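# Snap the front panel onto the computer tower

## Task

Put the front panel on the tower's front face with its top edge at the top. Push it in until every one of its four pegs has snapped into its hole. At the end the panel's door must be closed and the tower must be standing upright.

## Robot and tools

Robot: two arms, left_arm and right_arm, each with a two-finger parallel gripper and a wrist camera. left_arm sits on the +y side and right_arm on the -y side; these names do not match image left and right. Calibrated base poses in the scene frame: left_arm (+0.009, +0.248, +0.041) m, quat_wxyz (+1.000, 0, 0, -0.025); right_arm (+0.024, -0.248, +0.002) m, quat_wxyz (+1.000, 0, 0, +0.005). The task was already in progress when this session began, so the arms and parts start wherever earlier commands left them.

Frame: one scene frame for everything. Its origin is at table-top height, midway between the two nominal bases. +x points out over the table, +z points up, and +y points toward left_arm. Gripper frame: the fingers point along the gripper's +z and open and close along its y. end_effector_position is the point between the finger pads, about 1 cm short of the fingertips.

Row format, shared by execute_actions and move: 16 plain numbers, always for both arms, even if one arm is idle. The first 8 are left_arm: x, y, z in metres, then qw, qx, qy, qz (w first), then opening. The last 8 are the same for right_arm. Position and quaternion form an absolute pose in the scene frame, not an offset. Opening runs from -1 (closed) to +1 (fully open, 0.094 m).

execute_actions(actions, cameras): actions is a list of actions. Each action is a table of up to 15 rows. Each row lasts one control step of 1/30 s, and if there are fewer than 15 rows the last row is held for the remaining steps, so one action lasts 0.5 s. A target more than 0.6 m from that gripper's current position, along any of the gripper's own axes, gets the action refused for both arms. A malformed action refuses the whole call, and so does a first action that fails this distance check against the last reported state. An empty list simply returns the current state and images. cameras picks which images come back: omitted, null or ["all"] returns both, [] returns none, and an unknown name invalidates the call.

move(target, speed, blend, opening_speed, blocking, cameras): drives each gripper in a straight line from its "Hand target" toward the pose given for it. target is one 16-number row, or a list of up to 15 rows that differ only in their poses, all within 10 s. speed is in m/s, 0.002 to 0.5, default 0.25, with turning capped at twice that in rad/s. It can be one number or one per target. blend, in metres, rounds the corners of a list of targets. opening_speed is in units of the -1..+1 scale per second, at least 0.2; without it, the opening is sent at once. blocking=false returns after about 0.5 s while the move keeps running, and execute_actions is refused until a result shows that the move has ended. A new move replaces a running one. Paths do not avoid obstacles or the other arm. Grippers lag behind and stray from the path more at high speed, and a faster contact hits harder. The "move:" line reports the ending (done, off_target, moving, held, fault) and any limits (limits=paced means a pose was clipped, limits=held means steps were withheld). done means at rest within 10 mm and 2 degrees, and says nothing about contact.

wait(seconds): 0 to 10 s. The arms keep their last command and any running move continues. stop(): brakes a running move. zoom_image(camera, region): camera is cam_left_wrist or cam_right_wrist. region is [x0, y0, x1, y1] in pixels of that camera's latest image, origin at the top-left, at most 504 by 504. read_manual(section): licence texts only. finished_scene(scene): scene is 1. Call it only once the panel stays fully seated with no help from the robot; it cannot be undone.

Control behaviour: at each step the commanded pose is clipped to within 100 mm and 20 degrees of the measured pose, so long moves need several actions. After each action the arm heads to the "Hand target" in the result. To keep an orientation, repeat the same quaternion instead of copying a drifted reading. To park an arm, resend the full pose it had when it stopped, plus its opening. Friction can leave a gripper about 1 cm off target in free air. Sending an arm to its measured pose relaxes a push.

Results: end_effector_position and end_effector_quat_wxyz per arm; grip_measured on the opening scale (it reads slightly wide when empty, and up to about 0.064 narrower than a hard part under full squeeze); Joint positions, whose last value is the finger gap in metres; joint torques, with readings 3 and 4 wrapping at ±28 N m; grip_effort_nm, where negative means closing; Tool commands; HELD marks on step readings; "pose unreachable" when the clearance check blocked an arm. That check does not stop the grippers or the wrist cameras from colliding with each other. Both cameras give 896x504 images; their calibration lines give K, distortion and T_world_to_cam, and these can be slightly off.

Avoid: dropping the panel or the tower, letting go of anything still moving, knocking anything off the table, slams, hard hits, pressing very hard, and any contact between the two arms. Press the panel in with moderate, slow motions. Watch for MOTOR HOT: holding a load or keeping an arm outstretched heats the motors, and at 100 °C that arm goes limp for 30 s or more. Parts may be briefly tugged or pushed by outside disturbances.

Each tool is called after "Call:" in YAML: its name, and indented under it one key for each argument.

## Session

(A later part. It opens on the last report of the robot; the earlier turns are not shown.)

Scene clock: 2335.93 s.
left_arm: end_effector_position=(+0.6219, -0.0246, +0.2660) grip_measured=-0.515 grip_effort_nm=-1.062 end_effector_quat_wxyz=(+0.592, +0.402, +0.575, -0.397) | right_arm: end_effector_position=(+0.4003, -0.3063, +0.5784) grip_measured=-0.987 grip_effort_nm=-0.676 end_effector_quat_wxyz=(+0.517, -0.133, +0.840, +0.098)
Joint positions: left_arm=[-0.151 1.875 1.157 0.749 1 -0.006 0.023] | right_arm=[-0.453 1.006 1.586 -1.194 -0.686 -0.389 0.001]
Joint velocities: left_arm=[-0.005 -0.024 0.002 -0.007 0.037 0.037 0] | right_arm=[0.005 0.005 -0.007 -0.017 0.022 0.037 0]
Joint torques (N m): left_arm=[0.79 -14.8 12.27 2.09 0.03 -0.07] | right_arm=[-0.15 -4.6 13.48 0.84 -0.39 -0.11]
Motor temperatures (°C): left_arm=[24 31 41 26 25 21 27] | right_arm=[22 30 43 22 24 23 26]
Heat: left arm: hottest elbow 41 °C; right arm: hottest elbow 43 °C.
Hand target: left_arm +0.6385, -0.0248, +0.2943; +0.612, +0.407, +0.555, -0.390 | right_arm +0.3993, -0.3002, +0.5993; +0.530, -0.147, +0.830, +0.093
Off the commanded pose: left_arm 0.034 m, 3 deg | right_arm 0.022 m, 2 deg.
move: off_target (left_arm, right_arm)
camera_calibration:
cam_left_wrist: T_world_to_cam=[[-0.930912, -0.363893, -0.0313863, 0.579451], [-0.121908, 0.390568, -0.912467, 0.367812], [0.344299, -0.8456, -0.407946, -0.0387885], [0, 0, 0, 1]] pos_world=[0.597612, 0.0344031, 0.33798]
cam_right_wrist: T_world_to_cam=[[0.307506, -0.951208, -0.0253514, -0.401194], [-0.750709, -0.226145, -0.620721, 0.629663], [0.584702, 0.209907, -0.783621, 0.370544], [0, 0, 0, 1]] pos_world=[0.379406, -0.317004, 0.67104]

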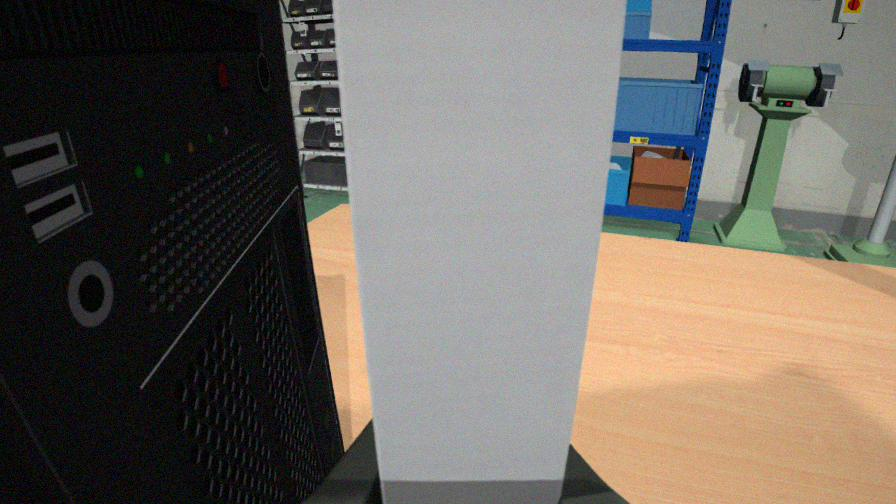

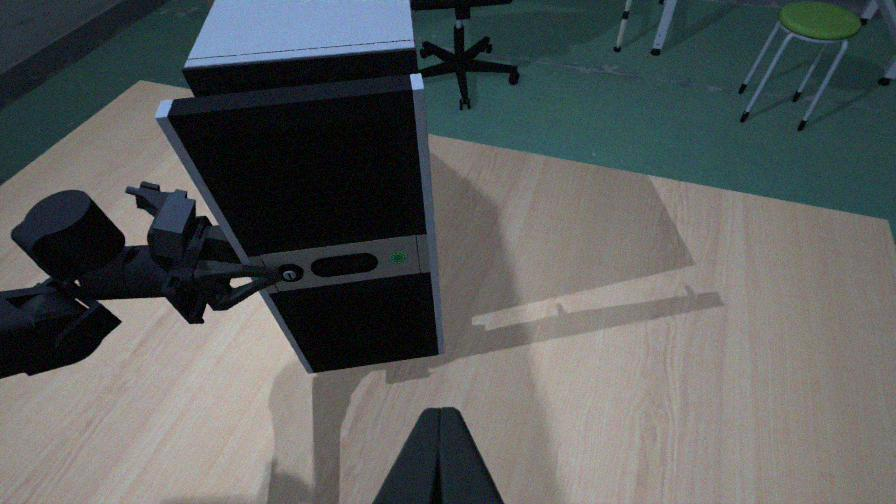

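Call:
move:
  target:
    - [0.6715,-0.0105,0.290,0.612,0.408,0.555,-0.3895,-1,0.40,-0.30,0.60,0.529,-0.147,0.830,0.093,-1]
  speed: 0.06

Call:
zoom_image:
  camera: "cam_right_wrist"
  region: [160, 20, 460, 160]

Scene clock: 2367.00 s.
left_arm: end_effector_position=(+0.6526, -0.0106, +0.2614) grip_measured=-0.515 grip_effort_nm=-1.067 end_effector_quat_wxyz=(+0.592, +0.402, +0.574, -0.398) | right_arm: end_effector_position=(+0.4002, -0.3062, +0.5786) grip_measured=-0.987 grip_effort_nm=-0.686 end_effector_quat_wxyz=(+0.517, -0.133, +0.840, +0.098)
Joint positions: left_arm=[-0.117 1.941 1.246 0.73 1.035 -0.013 0.023] | right_arm=[-0.453 1.006 1.586 -1.194 -0.687 -0.389 0.001]
Joint velocities: left_arm=[-0.024 0.005 0.002 0.012 0.066 -0.037 0] | right_arm=[-0.015 -0.024 -0.007 0.012 -0.11 -0.051 0.001]
Joint torques (N m): left_arm=[0.79 -15.68 12.53 2.03 0.02 -0.06] | right_arm=[-0.56 -4.89 13.63 1.1 -0.37 -0.14]
Motor temperatures (°C): left_arm=[24 31 43 26 25 21 27] | right_arm=[22 30 48 22 24 23 26]
Heat: left arm: hottest elbow 43 °C; right arm: hottest elbow 48 °C.
Hand target: left_arm +0.6694, -0.0092, +0.2896; +0.612, +0.407, +0.555, -0.389 | right_arm +0.3993, -0.3001, +0.5994; +0.530, -0.147, +0.830, +0.093
Off the commanded pose: left_arm 0.034 m, 3 deg | right_arm 0.022 m, 2 deg.
move: off_target (left_arm, right_arm)
camera_calibration:
cam_left_wrist: T_world_to_cam=[[-0.931531, -0.362448, -0.0296858, 0.612919], [-0.122129, 0.388682, -0.913242, 0.362131], [0.342541, -0.847088, -0.406335, -0.0386576], [0, 0, 0, 1]] pos_world=[0.628421, 0.0486509, 0.3332]
cam_right_wrist: T_world_to_cam=[[0.308113, -0.95101, -0.0254102, -0.401193], [-0.750237, -0.226468, -0.621174, 0.629777], [0.584988, 0.210455, -0.783261, 0.370572], [0, 0, 0, 1]] pos_world=[0.379314, -0.316903, 0.671261]

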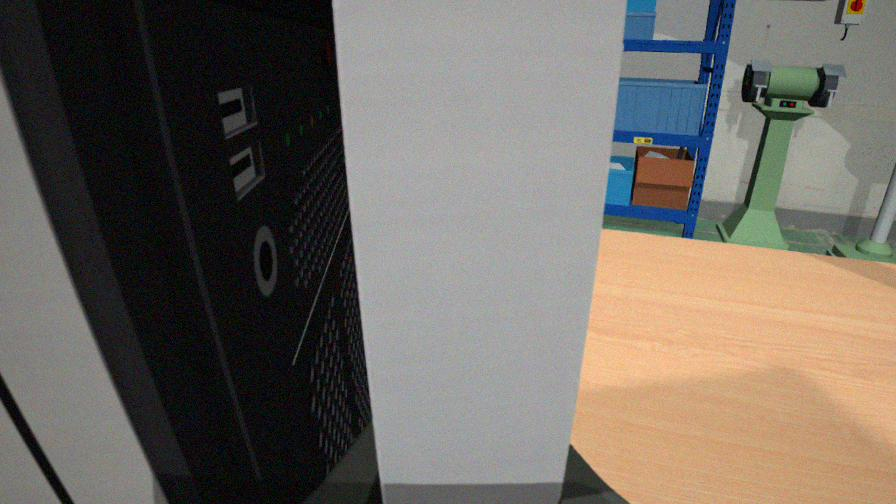

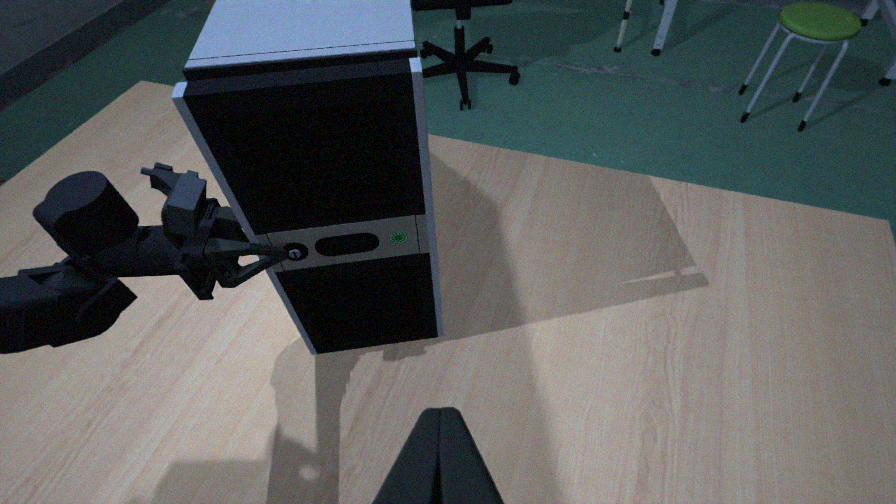

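Scaled by 1.680 from the camera's 896x504 image, which has a finer 1280x720 frame.

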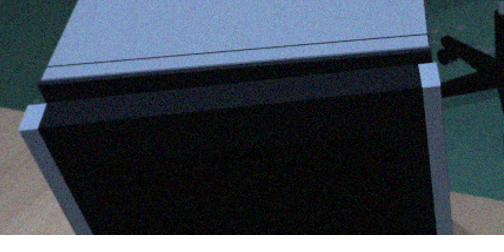

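Call:
move:
  target:
    - [0.6905,-0.0005,0.287,0.6154,0.4128,0.5515,-0.3948,-1,0.40,-0.30,0.60,0.529,-0.147,0.830,0.093,-1]
  speed: 0.04

Call:
zoom_image:
  camera: "cam_right_wrist"
  region: [160, 20, 460, 160]

Scene clock: 2382.23 s.
left_arm: end_effector_position=(+0.6581, -0.0056, +0.2605) grip_measured=-0.515 grip_effort_nm=-1.062 end_effector_quat_wxyz=(+0.584, +0.412, +0.565, -0.412) | right_arm: end_effector_position=(+0.4002, -0.3060, +0.5786) grip_measured=-0.987 grip_effort_nm=-0.681 end_effector_quat_wxyz=(+0.517, -0.133, +0.840, +0.098)
Joint positions: left_arm=[-0.102 1.966 1.283 0.73 1.093 -0.027 0.023] | right_arm=[-0.453 1.006 1.586 -1.194 -0.687 -0.389 0.001]
Joint velocities: left_arm=[-0.005 -0.015 0.007 0.017 0.007 -0.066 0.001] | right_arm=[0.005 -0.005 0.002 0.012 0.066 0.022 0]
Joint torques (N m): left_arm=[1.14 -14.45 14.12 2.33 -1.05 -0.08] | right_arm=[-0.26 -4.72 13.46 0.92 -0.35 -0.1]
Motor temperatures (°C): left_arm=[24 31 44 26 25 21 27] | right_arm=[22 30 50 22 24 23 26]
Heat: left arm: hottest elbow 44 °C; right arm: hottest elbow 50 °C.
Hand target: left_arm +0.6864, +0.0013, +0.2871; +0.613, +0.411, +0.549, -0.393 | right_arm +0.3994, -0.3000, +0.5994; +0.530, -0.147, +0.830, +0.093
Off the commanded pose: left_arm 0.042 m, 4 deg | right_arm 0.022 m, 2 deg.
move: off_target (left_arm, right_arm)
camera_calibration:
cam_left_wrist: T_world_to_cam=[[-0.946069, -0.322942, -0.0257266, 0.62863], [-0.108194, 0.389812, -0.914517, 0.35122], [0.305365, -0.862412, -0.40373, -0.0129901], [0, 0, 0, 1]] pos_world=[0.636694, 0.0548986, 0.332125]
cam_right_wrist: T_world_to_cam=[[0.308475, -0.950893, -0.0254102, -0.401172], [-0.75015, -0.226754, -0.621174, 0.629704], [0.584908, 0.210678, -0.783261, 0.370629], [0, 0, 0, 1]] pos_world=[0.37934, -0.316767, 0.671261]

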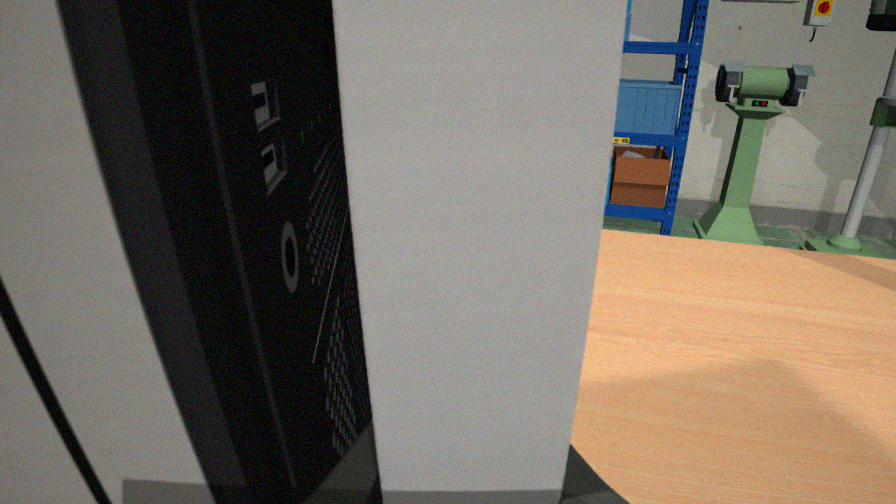

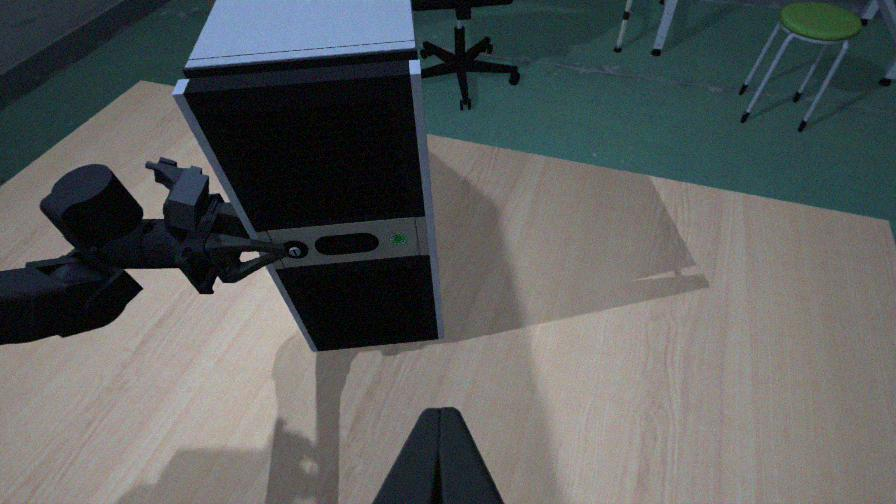

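Scaled by 1.680 from the camera's 896x504 image, which has a finer 1280x720 frame.

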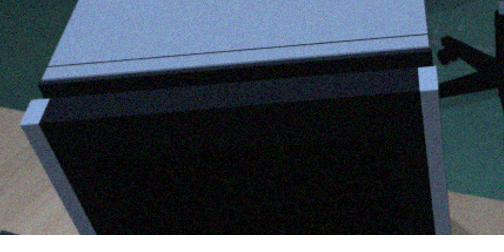

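Call:
move:
  target:
    - [0.6715,-0.0095,0.287,0.612,0.408,0.555,-0.3895,-1,0.45,-0.36,0.50,0.386,0.398,0.596,0.580,-1]
    - [0.6715,-0.0095,0.287,0.612,0.408,0.555,-0.3895,-1,0.62,-0.28,0.42,0.386,0.398,0.596,0.580,-1]
  speed: 0.2

Call:
zoom_image:
  camera: "cam_right_wrist"
  region: [150, 80, 450, 360]

Scene clock: 2400.33 s.
left_arm: end_effector_position=(+0.6588, -0.0058, +0.2602) grip_measured=-0.516 grip_effort_nm=-1.062 end_effector_quat_wxyz=(+0.586, +0.408, +0.568, -0.409) | right_arm: end_effector_position=(+0.6114, -0.2827, +0.3843) grip_measured=-0.987 grip_effort_nm=-0.681 end_effector_quat_wxyz=(+0.368, +0.420, +0.604, +0.569)
Joint positions: left_arm=[-0.104 1.964 1.279 0.73 1.078 -0.027 0.023] | right_arm=[-0.238 1.339 1.046 0.193 -0.613 1.547 0.001]
Joint velocities: left_arm=[-0.015 -0.005 -0.012 -0.007 -0.007 -0.037 0.001] | right_arm=[-0.005 -0.015 0.007 -0.002 0.022 -0.095 0]
Joint torques (N m): left_arm=[-0.44 -17.44 10.18 2.19 -1.85 0.07] | right_arm=[-1.14 -11.16 15.15 1.94 0.12 0.03]
Motor temperatures (°C): left_arm=[24 31 47 26 26 21 28] | right_arm=[22 30 50 22 24 23 26]
Heat: left arm: hottest elbow 47 °C; right arm: hottest elbow 50 °C.
Hand target: left_arm +0.6702, -0.0087, +0.2870; +0.612, +0.407, +0.555, -0.390 | right_arm +0.6180, -0.2802, +0.4205; +0.387, +0.400, +0.593, +0.582
Off the commanded pose: left_arm 0.030 m, 4 deg | right_arm 0.037 m, 4 deg.
move: off_target (left_arm, right_arm)
camera_calibration:
cam_left_wrist: T_world_to_cam=[[-0.941983, -0.334821, -0.0237328, 0.625921], [-0.114901, 0.388077, -0.914436, 0.35552], [0.315383, -0.858656, -0.404033, -0.0200251], [0, 0, 0, 1]] pos_world=[0.636772, 0.0544076, 0.331865]
cam_right_wrist: T_world_to_cam=[[-0.106371, -0.000444071, -0.994326, 0.445623], [-0.730418, 0.678551, 0.0778356, 0.647914], [0.674666, 0.734553, -0.0725025, -0.0899612], [0, 0, 0, 1]] pos_world=[0.581343, -0.373363, 0.386142]

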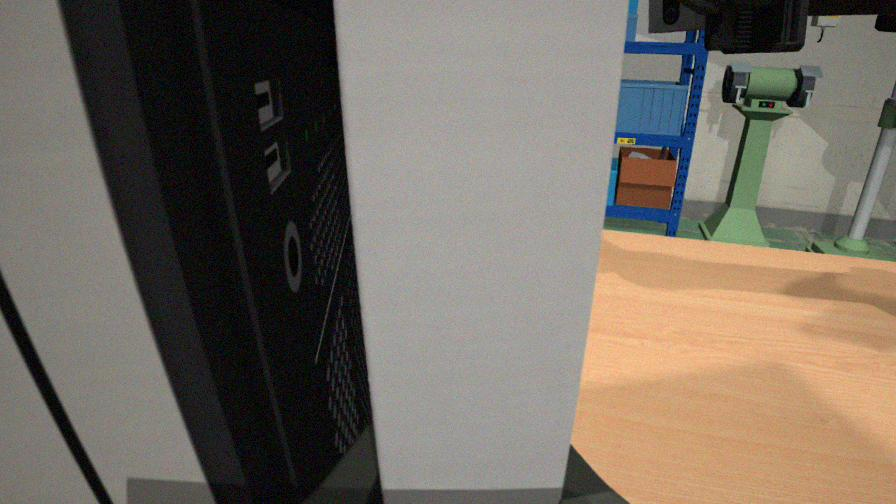

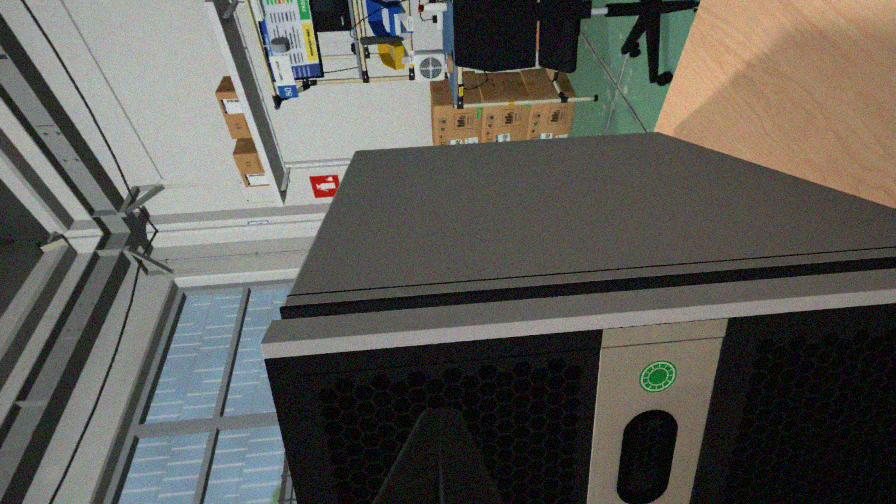

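Scaled by 1.680 from the camera's 896x504 image, which has a finer 1280x720 frame.

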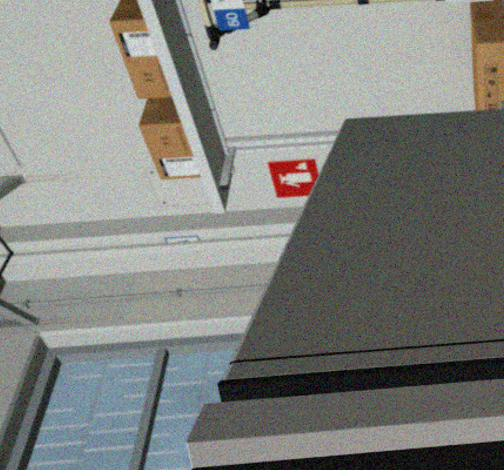

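Call:
move:
  target:
    - [0.6715,-0.0095,0.287,0.612,0.408,0.555,-0.3895,-1,0.61,-0.29,0.12,0.386,0.398,0.596,0.580,-1]
  speed: 0.2

Call:
zoom_image:
  camera: "cam_right_wrist"
  region: [500, 200, 800, 400]

Scene clock: 2421.97 s.
left_arm: end_effector_position=(+0.6588, -0.0059, +0.2602) grip_measured=-0.516 grip_effort_nm=-1.053 end_effector_quat_wxyz=(+0.586, +0.407, +0.569, -0.409) | right_arm: end_effector_position=(+0.6085, -0.2826, +0.1191) grip_measured=-0.987 grip_effort_nm=-0.681 end_effector_quat_wxyz=(+0.379, +0.400, +0.601, +0.579)
Joint positions: left_arm=[-0.104 1.963 1.278 0.73 1.076 -0.027 0.023] | right_arm=[-0.245 1.87 0.75 1.068 -0.637 1.547 0.001]
Joint velocities: left_arm=[0.005 -0.024 0.002 0.022 0.037 -0.022 0] | right_arm=[0.024 -0.005 -0.017 -0.002 -0.066 0.022 -0.001]
Joint torques (N m): left_arm=[-0.79 -17.32 10.29 2.15 -1.71 0.07] | right_arm=[-2.49 -13.33 5.82 2.1 -0.14 -0.11]
Motor temperatures (°C): left_arm=[24 33 46 26 27 21 28] | right_arm=[22 31 50 22 24 23 26]
Heat: left arm: hottest elbow 46 °C; right arm: hottest elbow 50 °C.
Hand target: left_arm +0.6702, -0.0088, +0.2871; +0.612, +0.407, +0.555, -0.390 | right_arm +0.6094, -0.2897, +0.1226; +0.386, +0.398, +0.596, +0.581
Off the commanded pose: left_arm 0.030 m, 4 deg | right_arm 0.008 m, 1 deg.
move: off_target (left_arm)
camera_calibration:
cam_left_wrist: T_world_to_cam=[[-0.941352, -0.336616, -0.023349, 0.625318], [-0.115999, 0.387819, -0.914408, 0.356255], [0.31686, -0.858071, -0.404121, -0.021008], [0, 0, 0, 1]] pos_world=[0.636626, 0.0543034, 0.331873]
cam_right_wrist: T_world_to_cam=[[-0.0592275, -0.0110156, -0.998184, 0.150393], [-0.744628, 0.666463, 0.0368278, 0.676523], [0.664847, 0.745457, -0.0476755, -0.10116], [0, 0, 0, 1]] pos_world=[0.579922, -0.37381, 0.120382]

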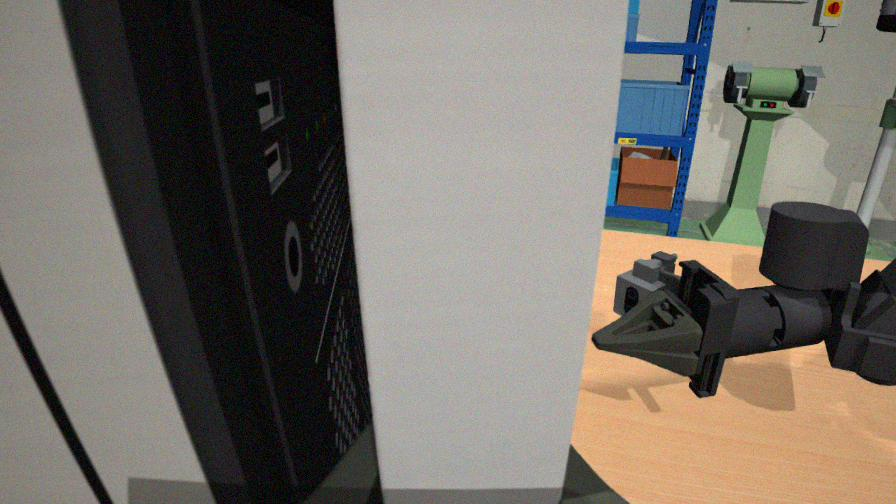

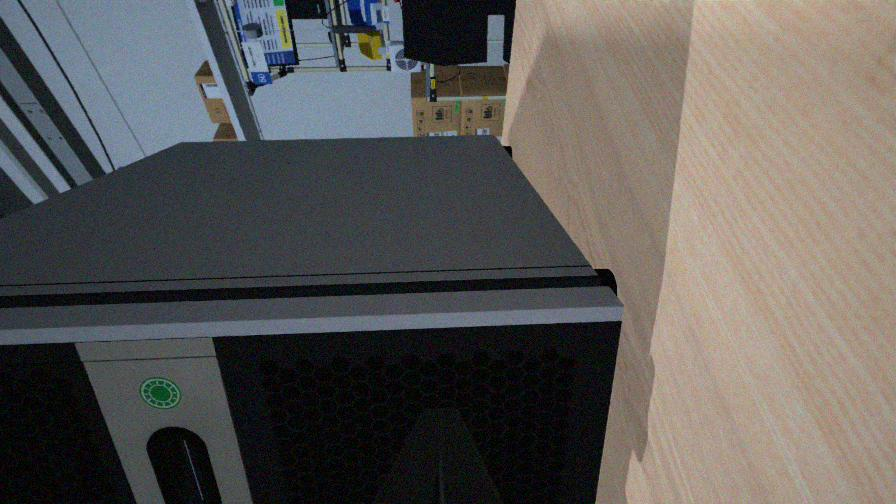

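Scaled by 1.680 from the camera's 896x504 image, which has a finer 1280x720 frame.

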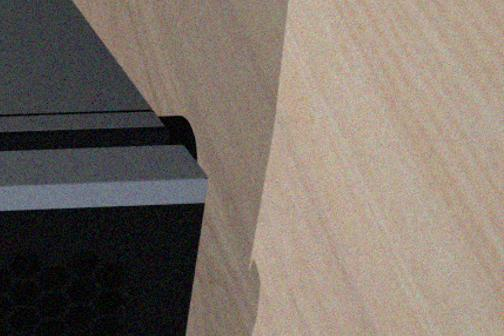

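Call:
move:
  target: [0.6905,-0.0005,0.283,0.612,0.408,0.555,-0.3895,-1,0.60,-0.28,0.38,0.386,0.398,0.596,0.580,-1]
  speed: 0.06

Scene clock: 2448.57 s.
left_arm: end_effector_position=(+0.6587, -0.0056, +0.2603) grip_measured=-0.516 grip_effort_nm=-1.067 end_effector_quat_wxyz=(+0.586, +0.408, +0.568, -0.409) | right_arm: end_effector_position=(+0.5927, -0.2802, +0.3423) grip_measured=-0.987 grip_effort_nm=-0.676 end_effector_quat_wxyz=(+0.368, +0.416, +0.604, +0.572)
Joint positions: left_arm=[-0.103 1.964 1.278 0.73 1.079 -0.027 0.023] | right_arm=[-0.245 1.334 0.919 0.322 -0.628 1.547 0.001]
Joint velocities: left_arm=[-0.005 -0.005 -0.007 0.012 -0.051 0.007 0.001] | right_arm=[-0.005 -0.015 0.017 -0.002 0.037 -0.066 0]
Joint torques (N m): left_arm=[1.2 -14.86 13.9 1.87 -0.98 0.05] | right_arm=[-0.91 -11.81 14.68 1.25 0.13 -0.06]
Motor temperatures (°C): left_arm=[24 33 46 26 28 21 28] | right_arm=[22 32 46 22 24 23 26]
Heat: left arm: hottest elbow 46 °C; right arm: hottest elbow 46 °C.
Hand target: left_arm +0.6869, +0.0015, +0.2829; +0.612, +0.407, +0.555, -0.389 | right_arm +0.5987, -0.2800, +0.3772; +0.386, +0.398, +0.596, +0.580
Off the commanded pose: left_arm 0.039 m, 4 deg | right_arm 0.038 m, 3 deg.
move: off_target (left_arm, right_arm)
camera_calibration:
cam_left_wrist: T_world_to_cam=[[-0.94211, -0.334462, -0.0237489, 0.625947], [-0.114748, 0.388152, -0.914424, 0.355381], [0.315058, -0.858763, -0.40406, -0.0195363], [0, 0, 0, 1]] pos_world=[0.636645, 0.0546365, 0.331941]
cam_right_wrist: T_world_to_cam=[[-0.0990183, -0.00151577, -0.995084, 0.397474], [-0.736338, 0.672746, 0.0722464, 0.639586], [0.669329, 0.739872, -0.0677303, -0.0791806], [0, 0, 0, 1]] pos_world=[0.563306, -0.371093, 0.343949]

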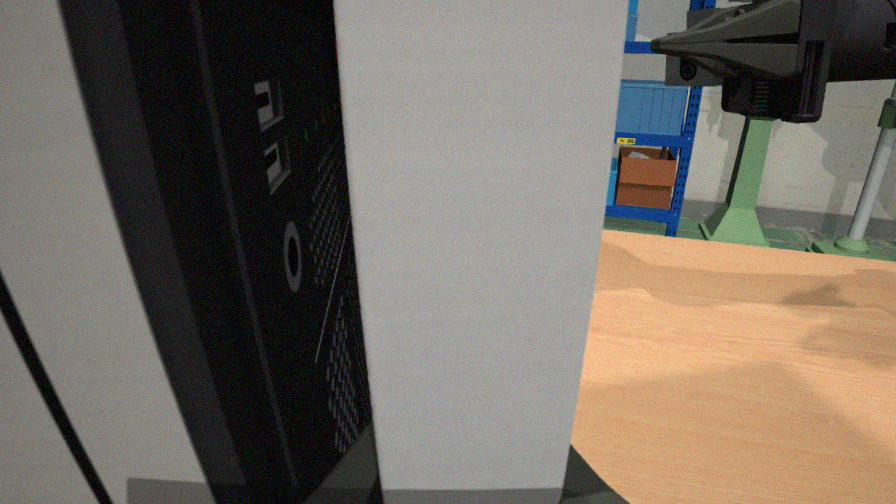

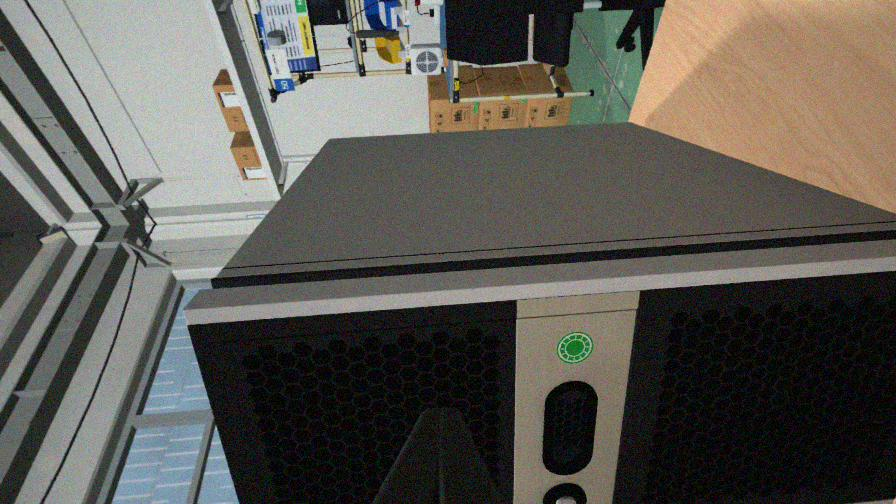

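Call:
zoom_image:
  camera: "cam_right_wrist"
  region: [170, 220, 370, 340]

Call:
zoom_image:
  camera: "cam_left_wrist"
  region: [200, 0, 450, 480]

Scaled by 2.520 from the camera's 896x504 image, which has a finer 1280x720 frame.

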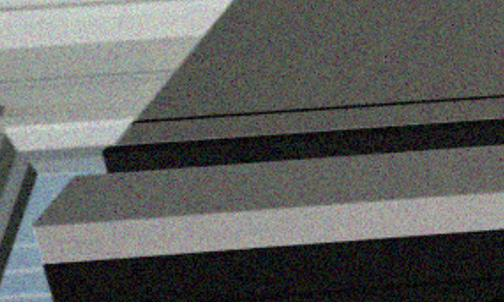

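Scaled by 1.050 from the camera's 896x504 image, which has a finer 1280x720 frame.

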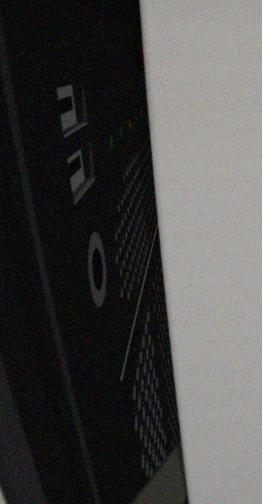

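Call:
move:
  target: [0.708,0.0075,0.287,0.612,0.408,0.555,-0.3895,-1,0.60,-0.28,0.38,0.386,0.398,0.596,0.580,-1]
  speed: 0.05
  cameras: ["cam_left_wrist"]

Call:
move:
  target: [0.726,0.016,0.290,0.612,0.408,0.555,-0.3895,-1,0.60,-0.28,0.38,0.386,0.398,0.596,0.580,-1]
  speed: 0.05

Scene clock: 2471.50 s.
left_arm: end_effector_position=(+0.6580, -0.0049, +0.2605) grip_measured=-0.517 grip_effort_nm=-1.067 end_effector_quat_wxyz=(+0.577, +0.419, +0.561, -0.420) | right_arm: end_effector_position=(+0.5925, -0.2802, +0.3411) grip_measured=-0.987 grip_effort_nm=-0.681 end_effector_quat_wxyz=(+0.366, +0.417, +0.605, +0.571)
Joint positions: left_arm=[-0.097 1.973 1.297 0.719 1.124 -0.027 0.023] | right_arm=[-0.245 1.334 0.919 0.317 -0.628 1.547 0.001]
Joint velocities: left_arm=[-0.005 0.005 0.002 -0.007 0.037 0.051 -0.001] | right_arm=[-0.005 0.005 0.002 -0.022 -0.037 0.037 -0.001]
Joint torques (N m): left_arm=[2.14 -14.1 15.88 1.52 -2.19 -0.02] | right_arm=[-1.26 -11.63 14.78 1.22 0.1 -0.06]
Motor temperatures (°C): left_arm=[24 33 49 26 27 21 28] | right_arm=[22 32 51 22 24 23 26]
Heat: left arm: hottest elbow 49 °C; right arm: hottest elbow 51 °C.
Hand target: left_arm +0.7001, +0.0114, +0.2872; +0.612, +0.407, +0.554, -0.390 | right_arm +0.5980, -0.2798, +0.3798; +0.386, +0.398, +0.596, +0.581
Off the commanded pose: left_arm 0.058 m, 6 deg | right_arm 0.040 m, 3 deg.
move: off_target (left_arm, right_arm)
camera_calibration:
cam_left_wrist: T_world_to_cam=[[-0.954431, -0.297548, -0.0229422, 0.633641], [-0.100994, 0.39438, -0.913381, 0.345909], [0.280823, -0.869442, -0.40646, 0.00451675], [0, 0, 0, 1]] pos_world=[0.638433, 0.0560459, 0.33232]
Images, in order (width x height): cam_left_wrist 896x504.

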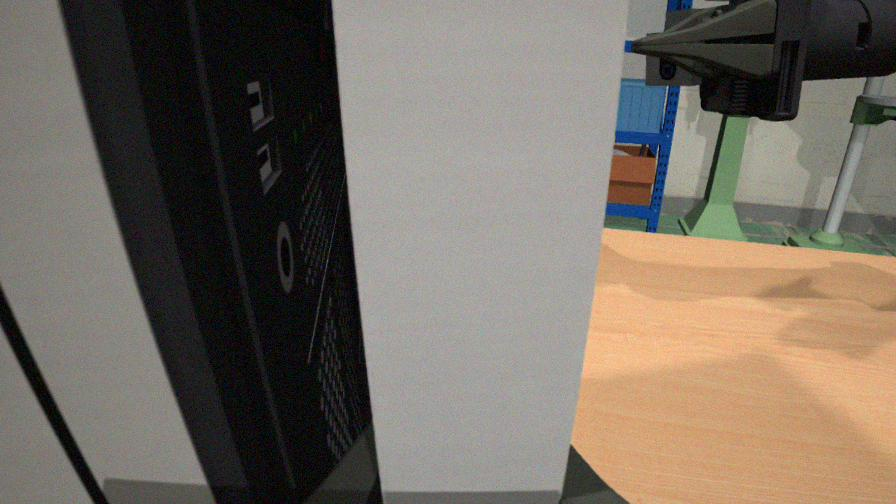

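Scene clock: 2472.43 s.
left_arm: end_effector_position=(+0.6578, -0.0054, +0.2613) grip_measured=-0.518 grip_effort_nm=-1.062 end_effector_quat_wxyz=(+0.567, +0.430, +0.554, -0.432) | right_arm: end_effector_position=(+0.5919, -0.2801, +0.3427) grip_measured=-0.987 grip_effort_nm=-0.681 end_effector_quat_wxyz=(+0.367, +0.417, +0.604, +0.571)
Joint positions: left_arm=[-0.093 1.983 1.319 0.703 1.168 -0.027 0.023] | right_arm=[-0.245 1.331 0.919 0.317 -0.628 1.547 0.001]
Joint velocities: left_arm=[-0.005 0.005 0.007 -0.007 -0.037 -0.037 0.001] | right_arm=[0.015 0.005 0.022 0.027 0.022 -0.037 0.001]
Joint torques (N m): left_arm=[3.25 -13.45 17.54 1.33 -3.26 -0.07] | right_arm=[-0.62 -11.75 14.97 1.22 0.11 -0.07]
Motor temperatures (°C): left_arm=[24 33 49 26 27 21 28] | right_arm=[22 32 51 22 24 23 26]
Heat: left arm: hottest elbow 49 °C; right arm: hottest elbow 51 °C.
Hand target: left_arm +0.7128, +0.0222, +0.2903; +0.612, +0.407, +0.554, -0.390 | right_arm +0.5981, -0.2798, +0.3798; +0.386, +0.398, +0.596, +0.581
Off the commanded pose: left_arm 0.077 m, 8 deg | right_arm 0.038 m, 3 deg.
move: off_target (left_arm, right_arm)
camera_calibration:
cam_left_wrist: T_world_to_cam=[[-0.965646, -0.259074, -0.020212, 0.640238], [-0.0883014, 0.400287, -0.912126, 0.338204], [0.244398, -0.879006, -0.409412, 0.029142], [0, 0, 0, 1]] pos_world=[0.640985, 0.056106, 0.333356]
cam_right_wrist: T_world_to_cam=[[-0.101612, -0.000897256, -0.994824, 0.399446], [-0.735891, 0.672982, 0.0745573, 0.637963], [0.669432, 0.739658, -0.0690432, -0.0784312], [0, 0, 0, 1]] pos_world=[0.562564, -0.370968, 0.344399]

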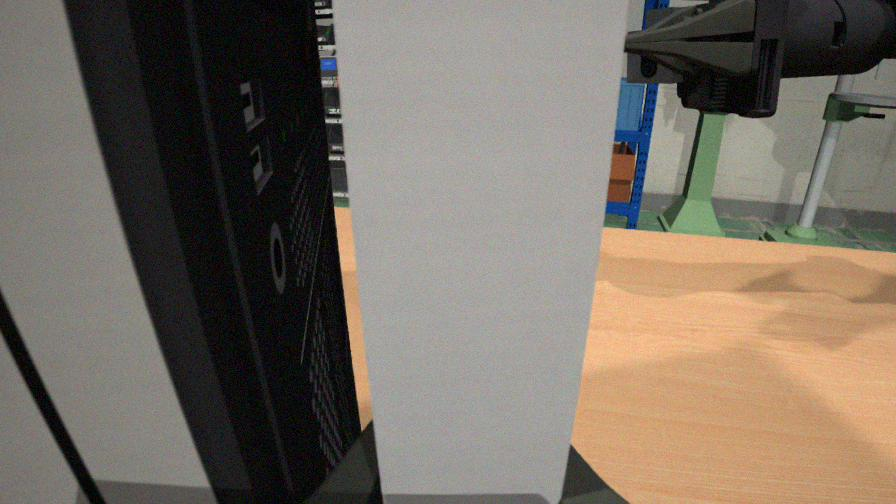

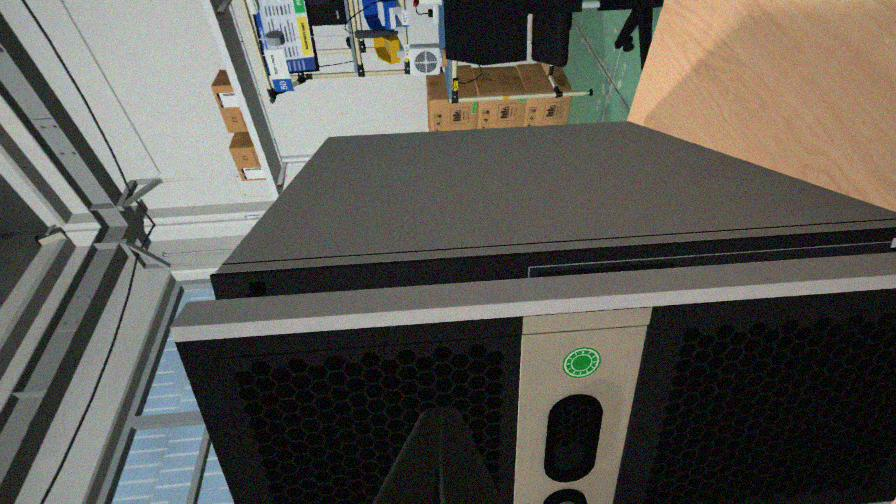

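Call:
move:
  target: [0.645,-0.022,0.287,0.617,0.401,0.560,-0.3815,-1,0.40,-0.30,0.60,0.529,-0.147,0.830,0.093,-1]
  cameras: []

Call:
move:
  target: [0.666,-0.012,0.287,0.617,0.401,0.560,-0.3815,-1,0.40,-0.30,0.60,0.529,-0.147,0.830,0.093,-1]
  speed: 0.06

Call:
wait:
  seconds: 0.5

Scene clock: 2490.67 s.
left_arm: end_effector_position=(+0.6510, -0.0135, +0.2587) grip_measured=-0.518 grip_effort_nm=-1.062 end_effector_quat_wxyz=(+0.599, +0.386, +0.585, -0.388) | right_arm: end_effector_position=(+0.4023, -0.2956, +0.5773) grip_measured=-0.987 grip_effort_nm=-0.676 end_effector_quat_wxyz=(+0.513, -0.143, +0.839, +0.108)
Joint positions: left_arm=[-0.13 1.929 1.22 0.74 0.979 -0.016 0.023] | right_arm=[-0.424 1.009 1.587 -1.2 -0.687 -0.388 0.001]
Joint velocities: left_arm=[-0.005 -0.015 0.012 0.007 -0.007 -0.007 0] | right_arm=[-0.005 -0.015 -0.002 -0.007 0.066 -0.037 -0.001]
Joint torques (N m): left_arm=[-0.79 -18.55 7.83 2.62 0.01 0.1] | right_arm=[-2.26 -5.19 13.61 0.85 -0.23 -0.14]
Motor temperatures (°C): left_arm=[24 32 52 26 32 21 28] | right_arm=[22 32 53 22 24 23 26]
Heat: left arm: hottest elbow 52 °C; right arm: hottest elbow 53 °C.
Hand target: left_arm +0.6452, -0.0217, +0.2868; +0.617, +0.401, +0.560, -0.381 | right_arm +0.3994, -0.2993, +0.5985; +0.528, -0.150, +0.831, +0.093
Off the commanded pose: left_arm 0.030 m, 4 deg | right_arm 0.023 m, 3 deg.
move: off_target (left_arm, right_arm)
No camera images: "cameras" was empty.

Scene clock: 2491.50 s.
left_arm: end_effector_position=(+0.6491, -0.0130, +0.2595) grip_measured=-0.518 grip_effort_nm=-1.067 end_effector_quat_wxyz=(+0.596, +0.392, +0.581, -0.392) | right_arm: end_effector_position=(+0.4023, -0.2957, +0.5773) grip_measured=-0.987 grip_effort_nm=-0.676 end_effector_quat_wxyz=(+0.513, -0.143, +0.839, +0.108)
Joint positions: left_arm=[-0.127 1.929 1.222 0.74 0.999 -0.016 0.023] | right_arm=[-0.425 1.009 1.587 -1.2 -0.687 -0.388 0.001]
Joint velocities: left_arm=[-0.024 -0.005 0.007 -0.002 -0.051 -0.037 0] | right_arm=[-0.005 -0.005 -0.012 -0.027 -0.081 -0.051 -0.001]
Joint torques (N m): left_arm=[0.56 -15.74 11.93 2.02 0.11 0.05] | right_arm=[-2.2 -4.95 13.46 1.21 -0.31 -0.05]
Motor temperatures (°C): left_arm=[24 32 52 26 32 21 28] | right_arm=[22 32 53 22 24 23 26]
Heat: left arm: hottest elbow 52 °C; right arm: hottest elbow 53 °C.
Hand target: left_arm +0.6643, -0.0112, +0.2868; +0.617, +0.400, +0.560, -0.381 | right_arm +0.3995, -0.2996, +0.5994; +0.530, -0.147, +0.830, +0.093
Off the commanded pose: left_arm 0.032 m, 4 deg | right_arm 0.023 m, 3 deg.
move: off_target (left_arm, right_arm)
camera_calibration:
cam_left_wrist: T_world_to_cam=[[-0.921594, -0.387515, -0.0222987, 0.6001], [-0.139065, 0.383268, -0.913108, 0.371784], [0.362389, -0.838414, -0.407107, -0.0528227], [0, 0, 0, 1]] pos_world=[0.623892, 0.0457671, 0.331356]
cam_right_wrist: T_world_to_cam=[[0.334446, -0.941887, -0.0315588, -0.396254], [-0.747881, -0.244884, -0.617014, 0.624035], [0.573429, 0.22996, -0.786319, 0.378289], [0, 0, 0, 1]] pos_world=[0.382308, -0.307401, 0.669989]

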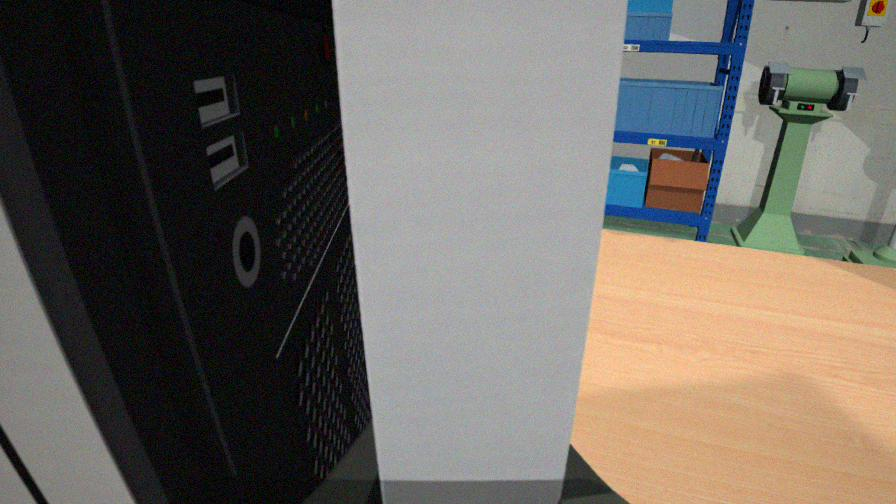

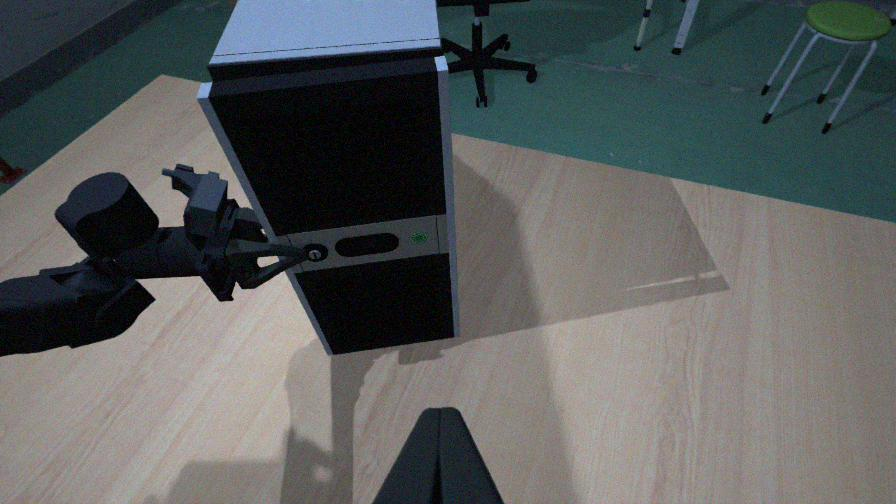

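Scene clock: 2492.00 s.
left_arm: end_effector_position=(+0.6491, -0.0130, +0.2595) grip_measured=-0.518 grip_effort_nm=-1.062 end_effector_quat_wxyz=(+0.596, +0.392, +0.581, -0.392) | right_arm: end_effector_position=(+0.4023, -0.2957, +0.5773) grip_measured=-0.987 grip_effort_nm=-0.676 end_effector_quat_wxyz=(+0.513, -0.143, +0.839, +0.108)
Joint positions: left_arm=[-0.127 1.929 1.222 0.74 1 -0.016 0.023] | right_arm=[-0.425 1.009 1.587 -1.2 -0.687 -0.388 0.001]
Joint velocities: left_arm=[0.005 0.005 -0.012 0.017 -0.095 0.066 0] | right_arm=[0.005 -0.005 -0.012 0.017 0.066 -0.066 0.001]
Joint torques (N m): left_arm=[0.62 -15.85 11.92 2.09 0.11 0.04] | right_arm=[-2.43 -4.78 13.33 1.24 -0.3 -0.11]
Motor temperatures (°C): left_arm=[24 32 52 26 31 21 28] | right_arm=[22 32 53 22 24 23 26]
Heat: left arm: hottest elbow 52 °C; right arm: hottest elbow 53 °C.
Hand target: left_arm +0.6643, -0.0112, +0.2867; +0.617, +0.400, +0.560, -0.381 | right_arm +0.3995, -0.2996, +0.5994; +0.530, -0.147, +0.830, +0.093
Tool commands: left_gripper/opening=-1.0 right_gripper/opening=-1.0
Off the commanded pose: left_arm 0.032 m, 4 deg | right_arm 0.023 m, 3 deg.
wait: 0.50 s; at rest by 0.17 s
camera_calibration:
cam_left_wrist: T_world_to_cam=[[-0.921741, -0.387163, -0.0223055, 0.600136], [-0.138917, 0.383333, -0.913104, 0.371687], [0.362071, -0.838547, -0.407117, -0.052615], [0, 0, 0, 1]] pos_world=[0.623854, 0.0457506, 0.331355]
cam_right_wrist: T_world_to_cam=[[0.334446, -0.941887, -0.0315588, -0.396254], [-0.747881, -0.244884, -0.617014, 0.624035], [0.573429, 0.22996, -0.786319, 0.378289], [0, 0, 0, 1]] pos_world=[0.382308, -0.307401, 0.669989]

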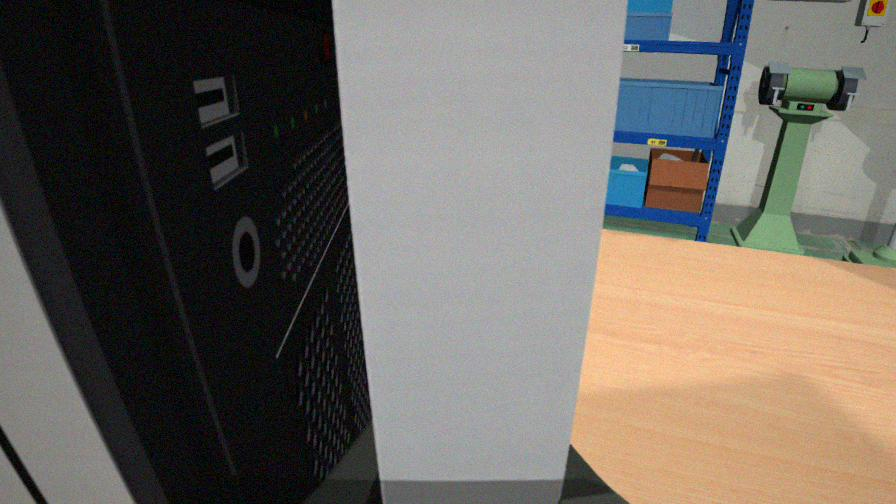

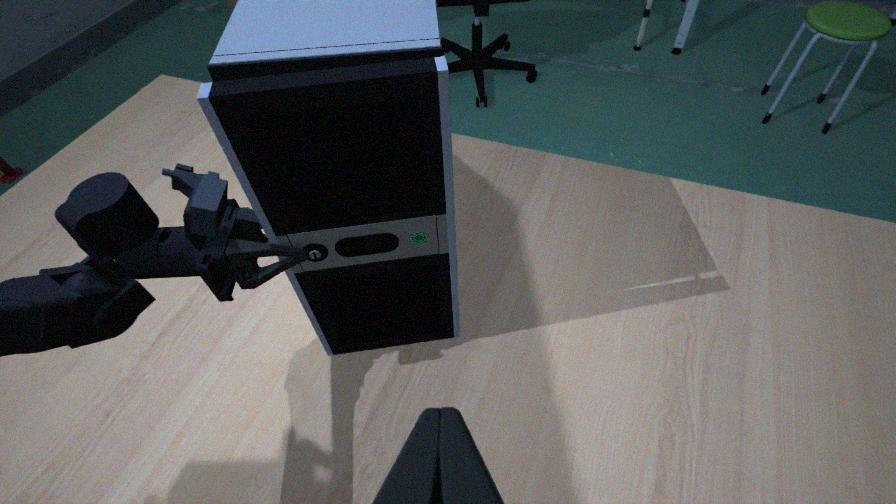

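Call:
zoom_image:
  camera: "cam_right_wrist"
  region: [185, 20, 465, 120]

Scaled by 1.800 from the camera's 896x504 image, which has a finer 1280x720 frame.

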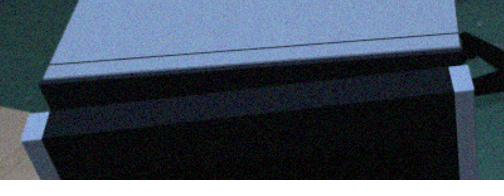

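Call:
move:
  target: [0.69,0.001,0.287,0.617,0.401,0.560,-0.3815,-1,0.45,-0.26,0.35,0.47,0.54,0.36,0.60,-1]
  speed: 0.12

Scene clock: 2525.37 s.
left_arm: end_effector_position=(+0.6595, -0.0056, +0.2594) grip_measured=-0.518 grip_effort_nm=-1.057 end_effector_quat_wxyz=(+0.591, +0.401, +0.575, -0.399) | right_arm: end_effector_position=(+0.4486, -0.2666, +0.3491) grip_measured=-0.987 grip_effort_nm=-0.681 end_effector_quat_wxyz=(+0.476, +0.543, +0.360, +0.592)
Joint positions: left_arm=[-0.107 1.956 1.266 0.725 1.046 -0.016 0.023] | right_arm=[-0.021 0.883 0.461 0.575 0.081 1.866 0.001]
Joint velocities: left_arm=[-0.015 -0.015 0.002 -0.007 -0.007 0.007 0.001] | right_arm=[-0.005 -0.015 -0.007 -0.007 -0.022 -0.022 -0.001]
Joint torques (N m): left_arm=[1.44 -15.27 13.81 1.84 -0.69 0] | right_arm=[0.09 -3.96 9.76 1.92 0.17 0.06]
Motor temperatures (°C): left_arm=[24 31 49 26 28 21 28] | right_arm=[22 30 50 22 24 23 26]
Heat: left arm: hottest elbow 49 °C; right arm: hottest elbow 50 °C.
Hand target: left_arm +0.6864, +0.0028, +0.2870; +0.617, +0.400, +0.560, -0.381 | right_arm +0.4498, -0.2617, +0.3495; +0.470, +0.541, +0.357, +0.599
Off the commanded pose: left_arm 0.042 m, 4 deg | right_arm 0.007 m, 1 deg.
move: off_target (left_arm)
camera_calibration:
cam_left_wrist: T_world_to_cam=[[-0.931809, -0.362058, -0.0254103, 0.620237], [-0.125837, 0.387941, -0.913054, 0.361664], [0.340436, -0.847594, -0.407047, -0.0360037], [0, 0, 0, 1]] pos_world=[0.63571, 0.0537412, 0.331324]
cam_right_wrist: T_world_to_cam=[[0.155888, 0.295741, -0.942463, 0.336517], [-0.382029, 0.89793, 0.218577, 0.373875], [0.910908, 0.325975, 0.252958, -0.323015], [0, 0, 0, 1]] pos_world=[0.384609, -0.32994, 0.317144]

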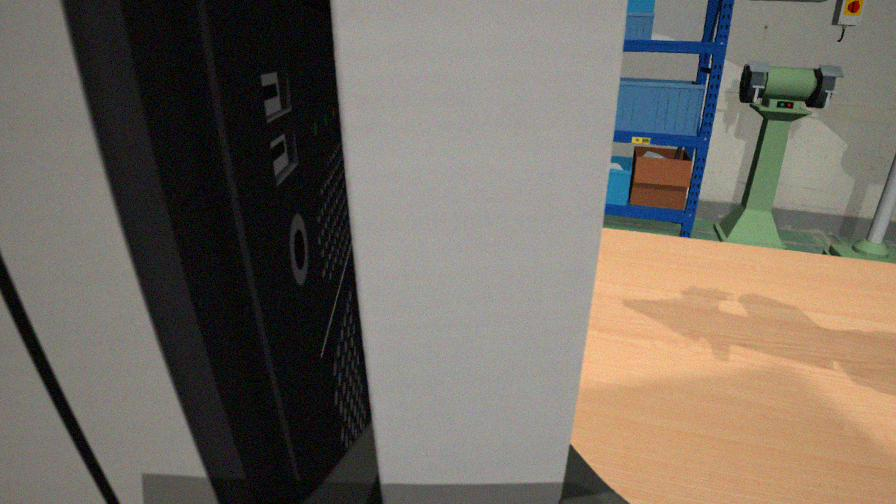

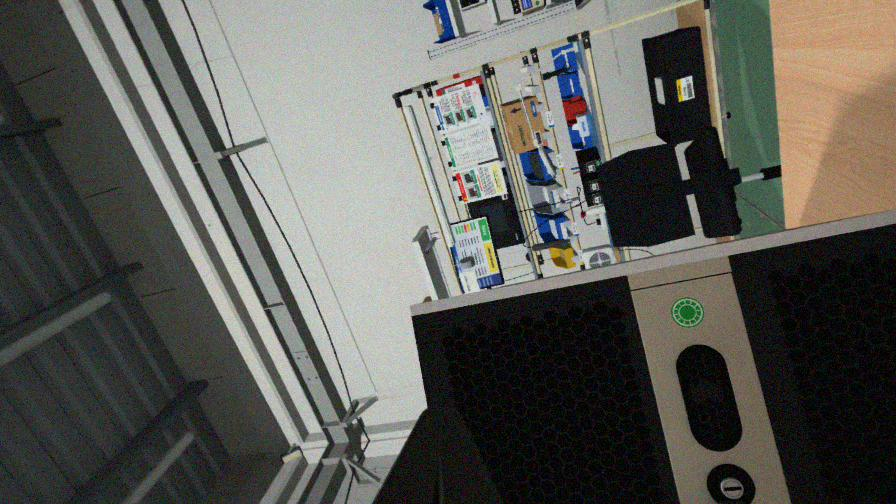

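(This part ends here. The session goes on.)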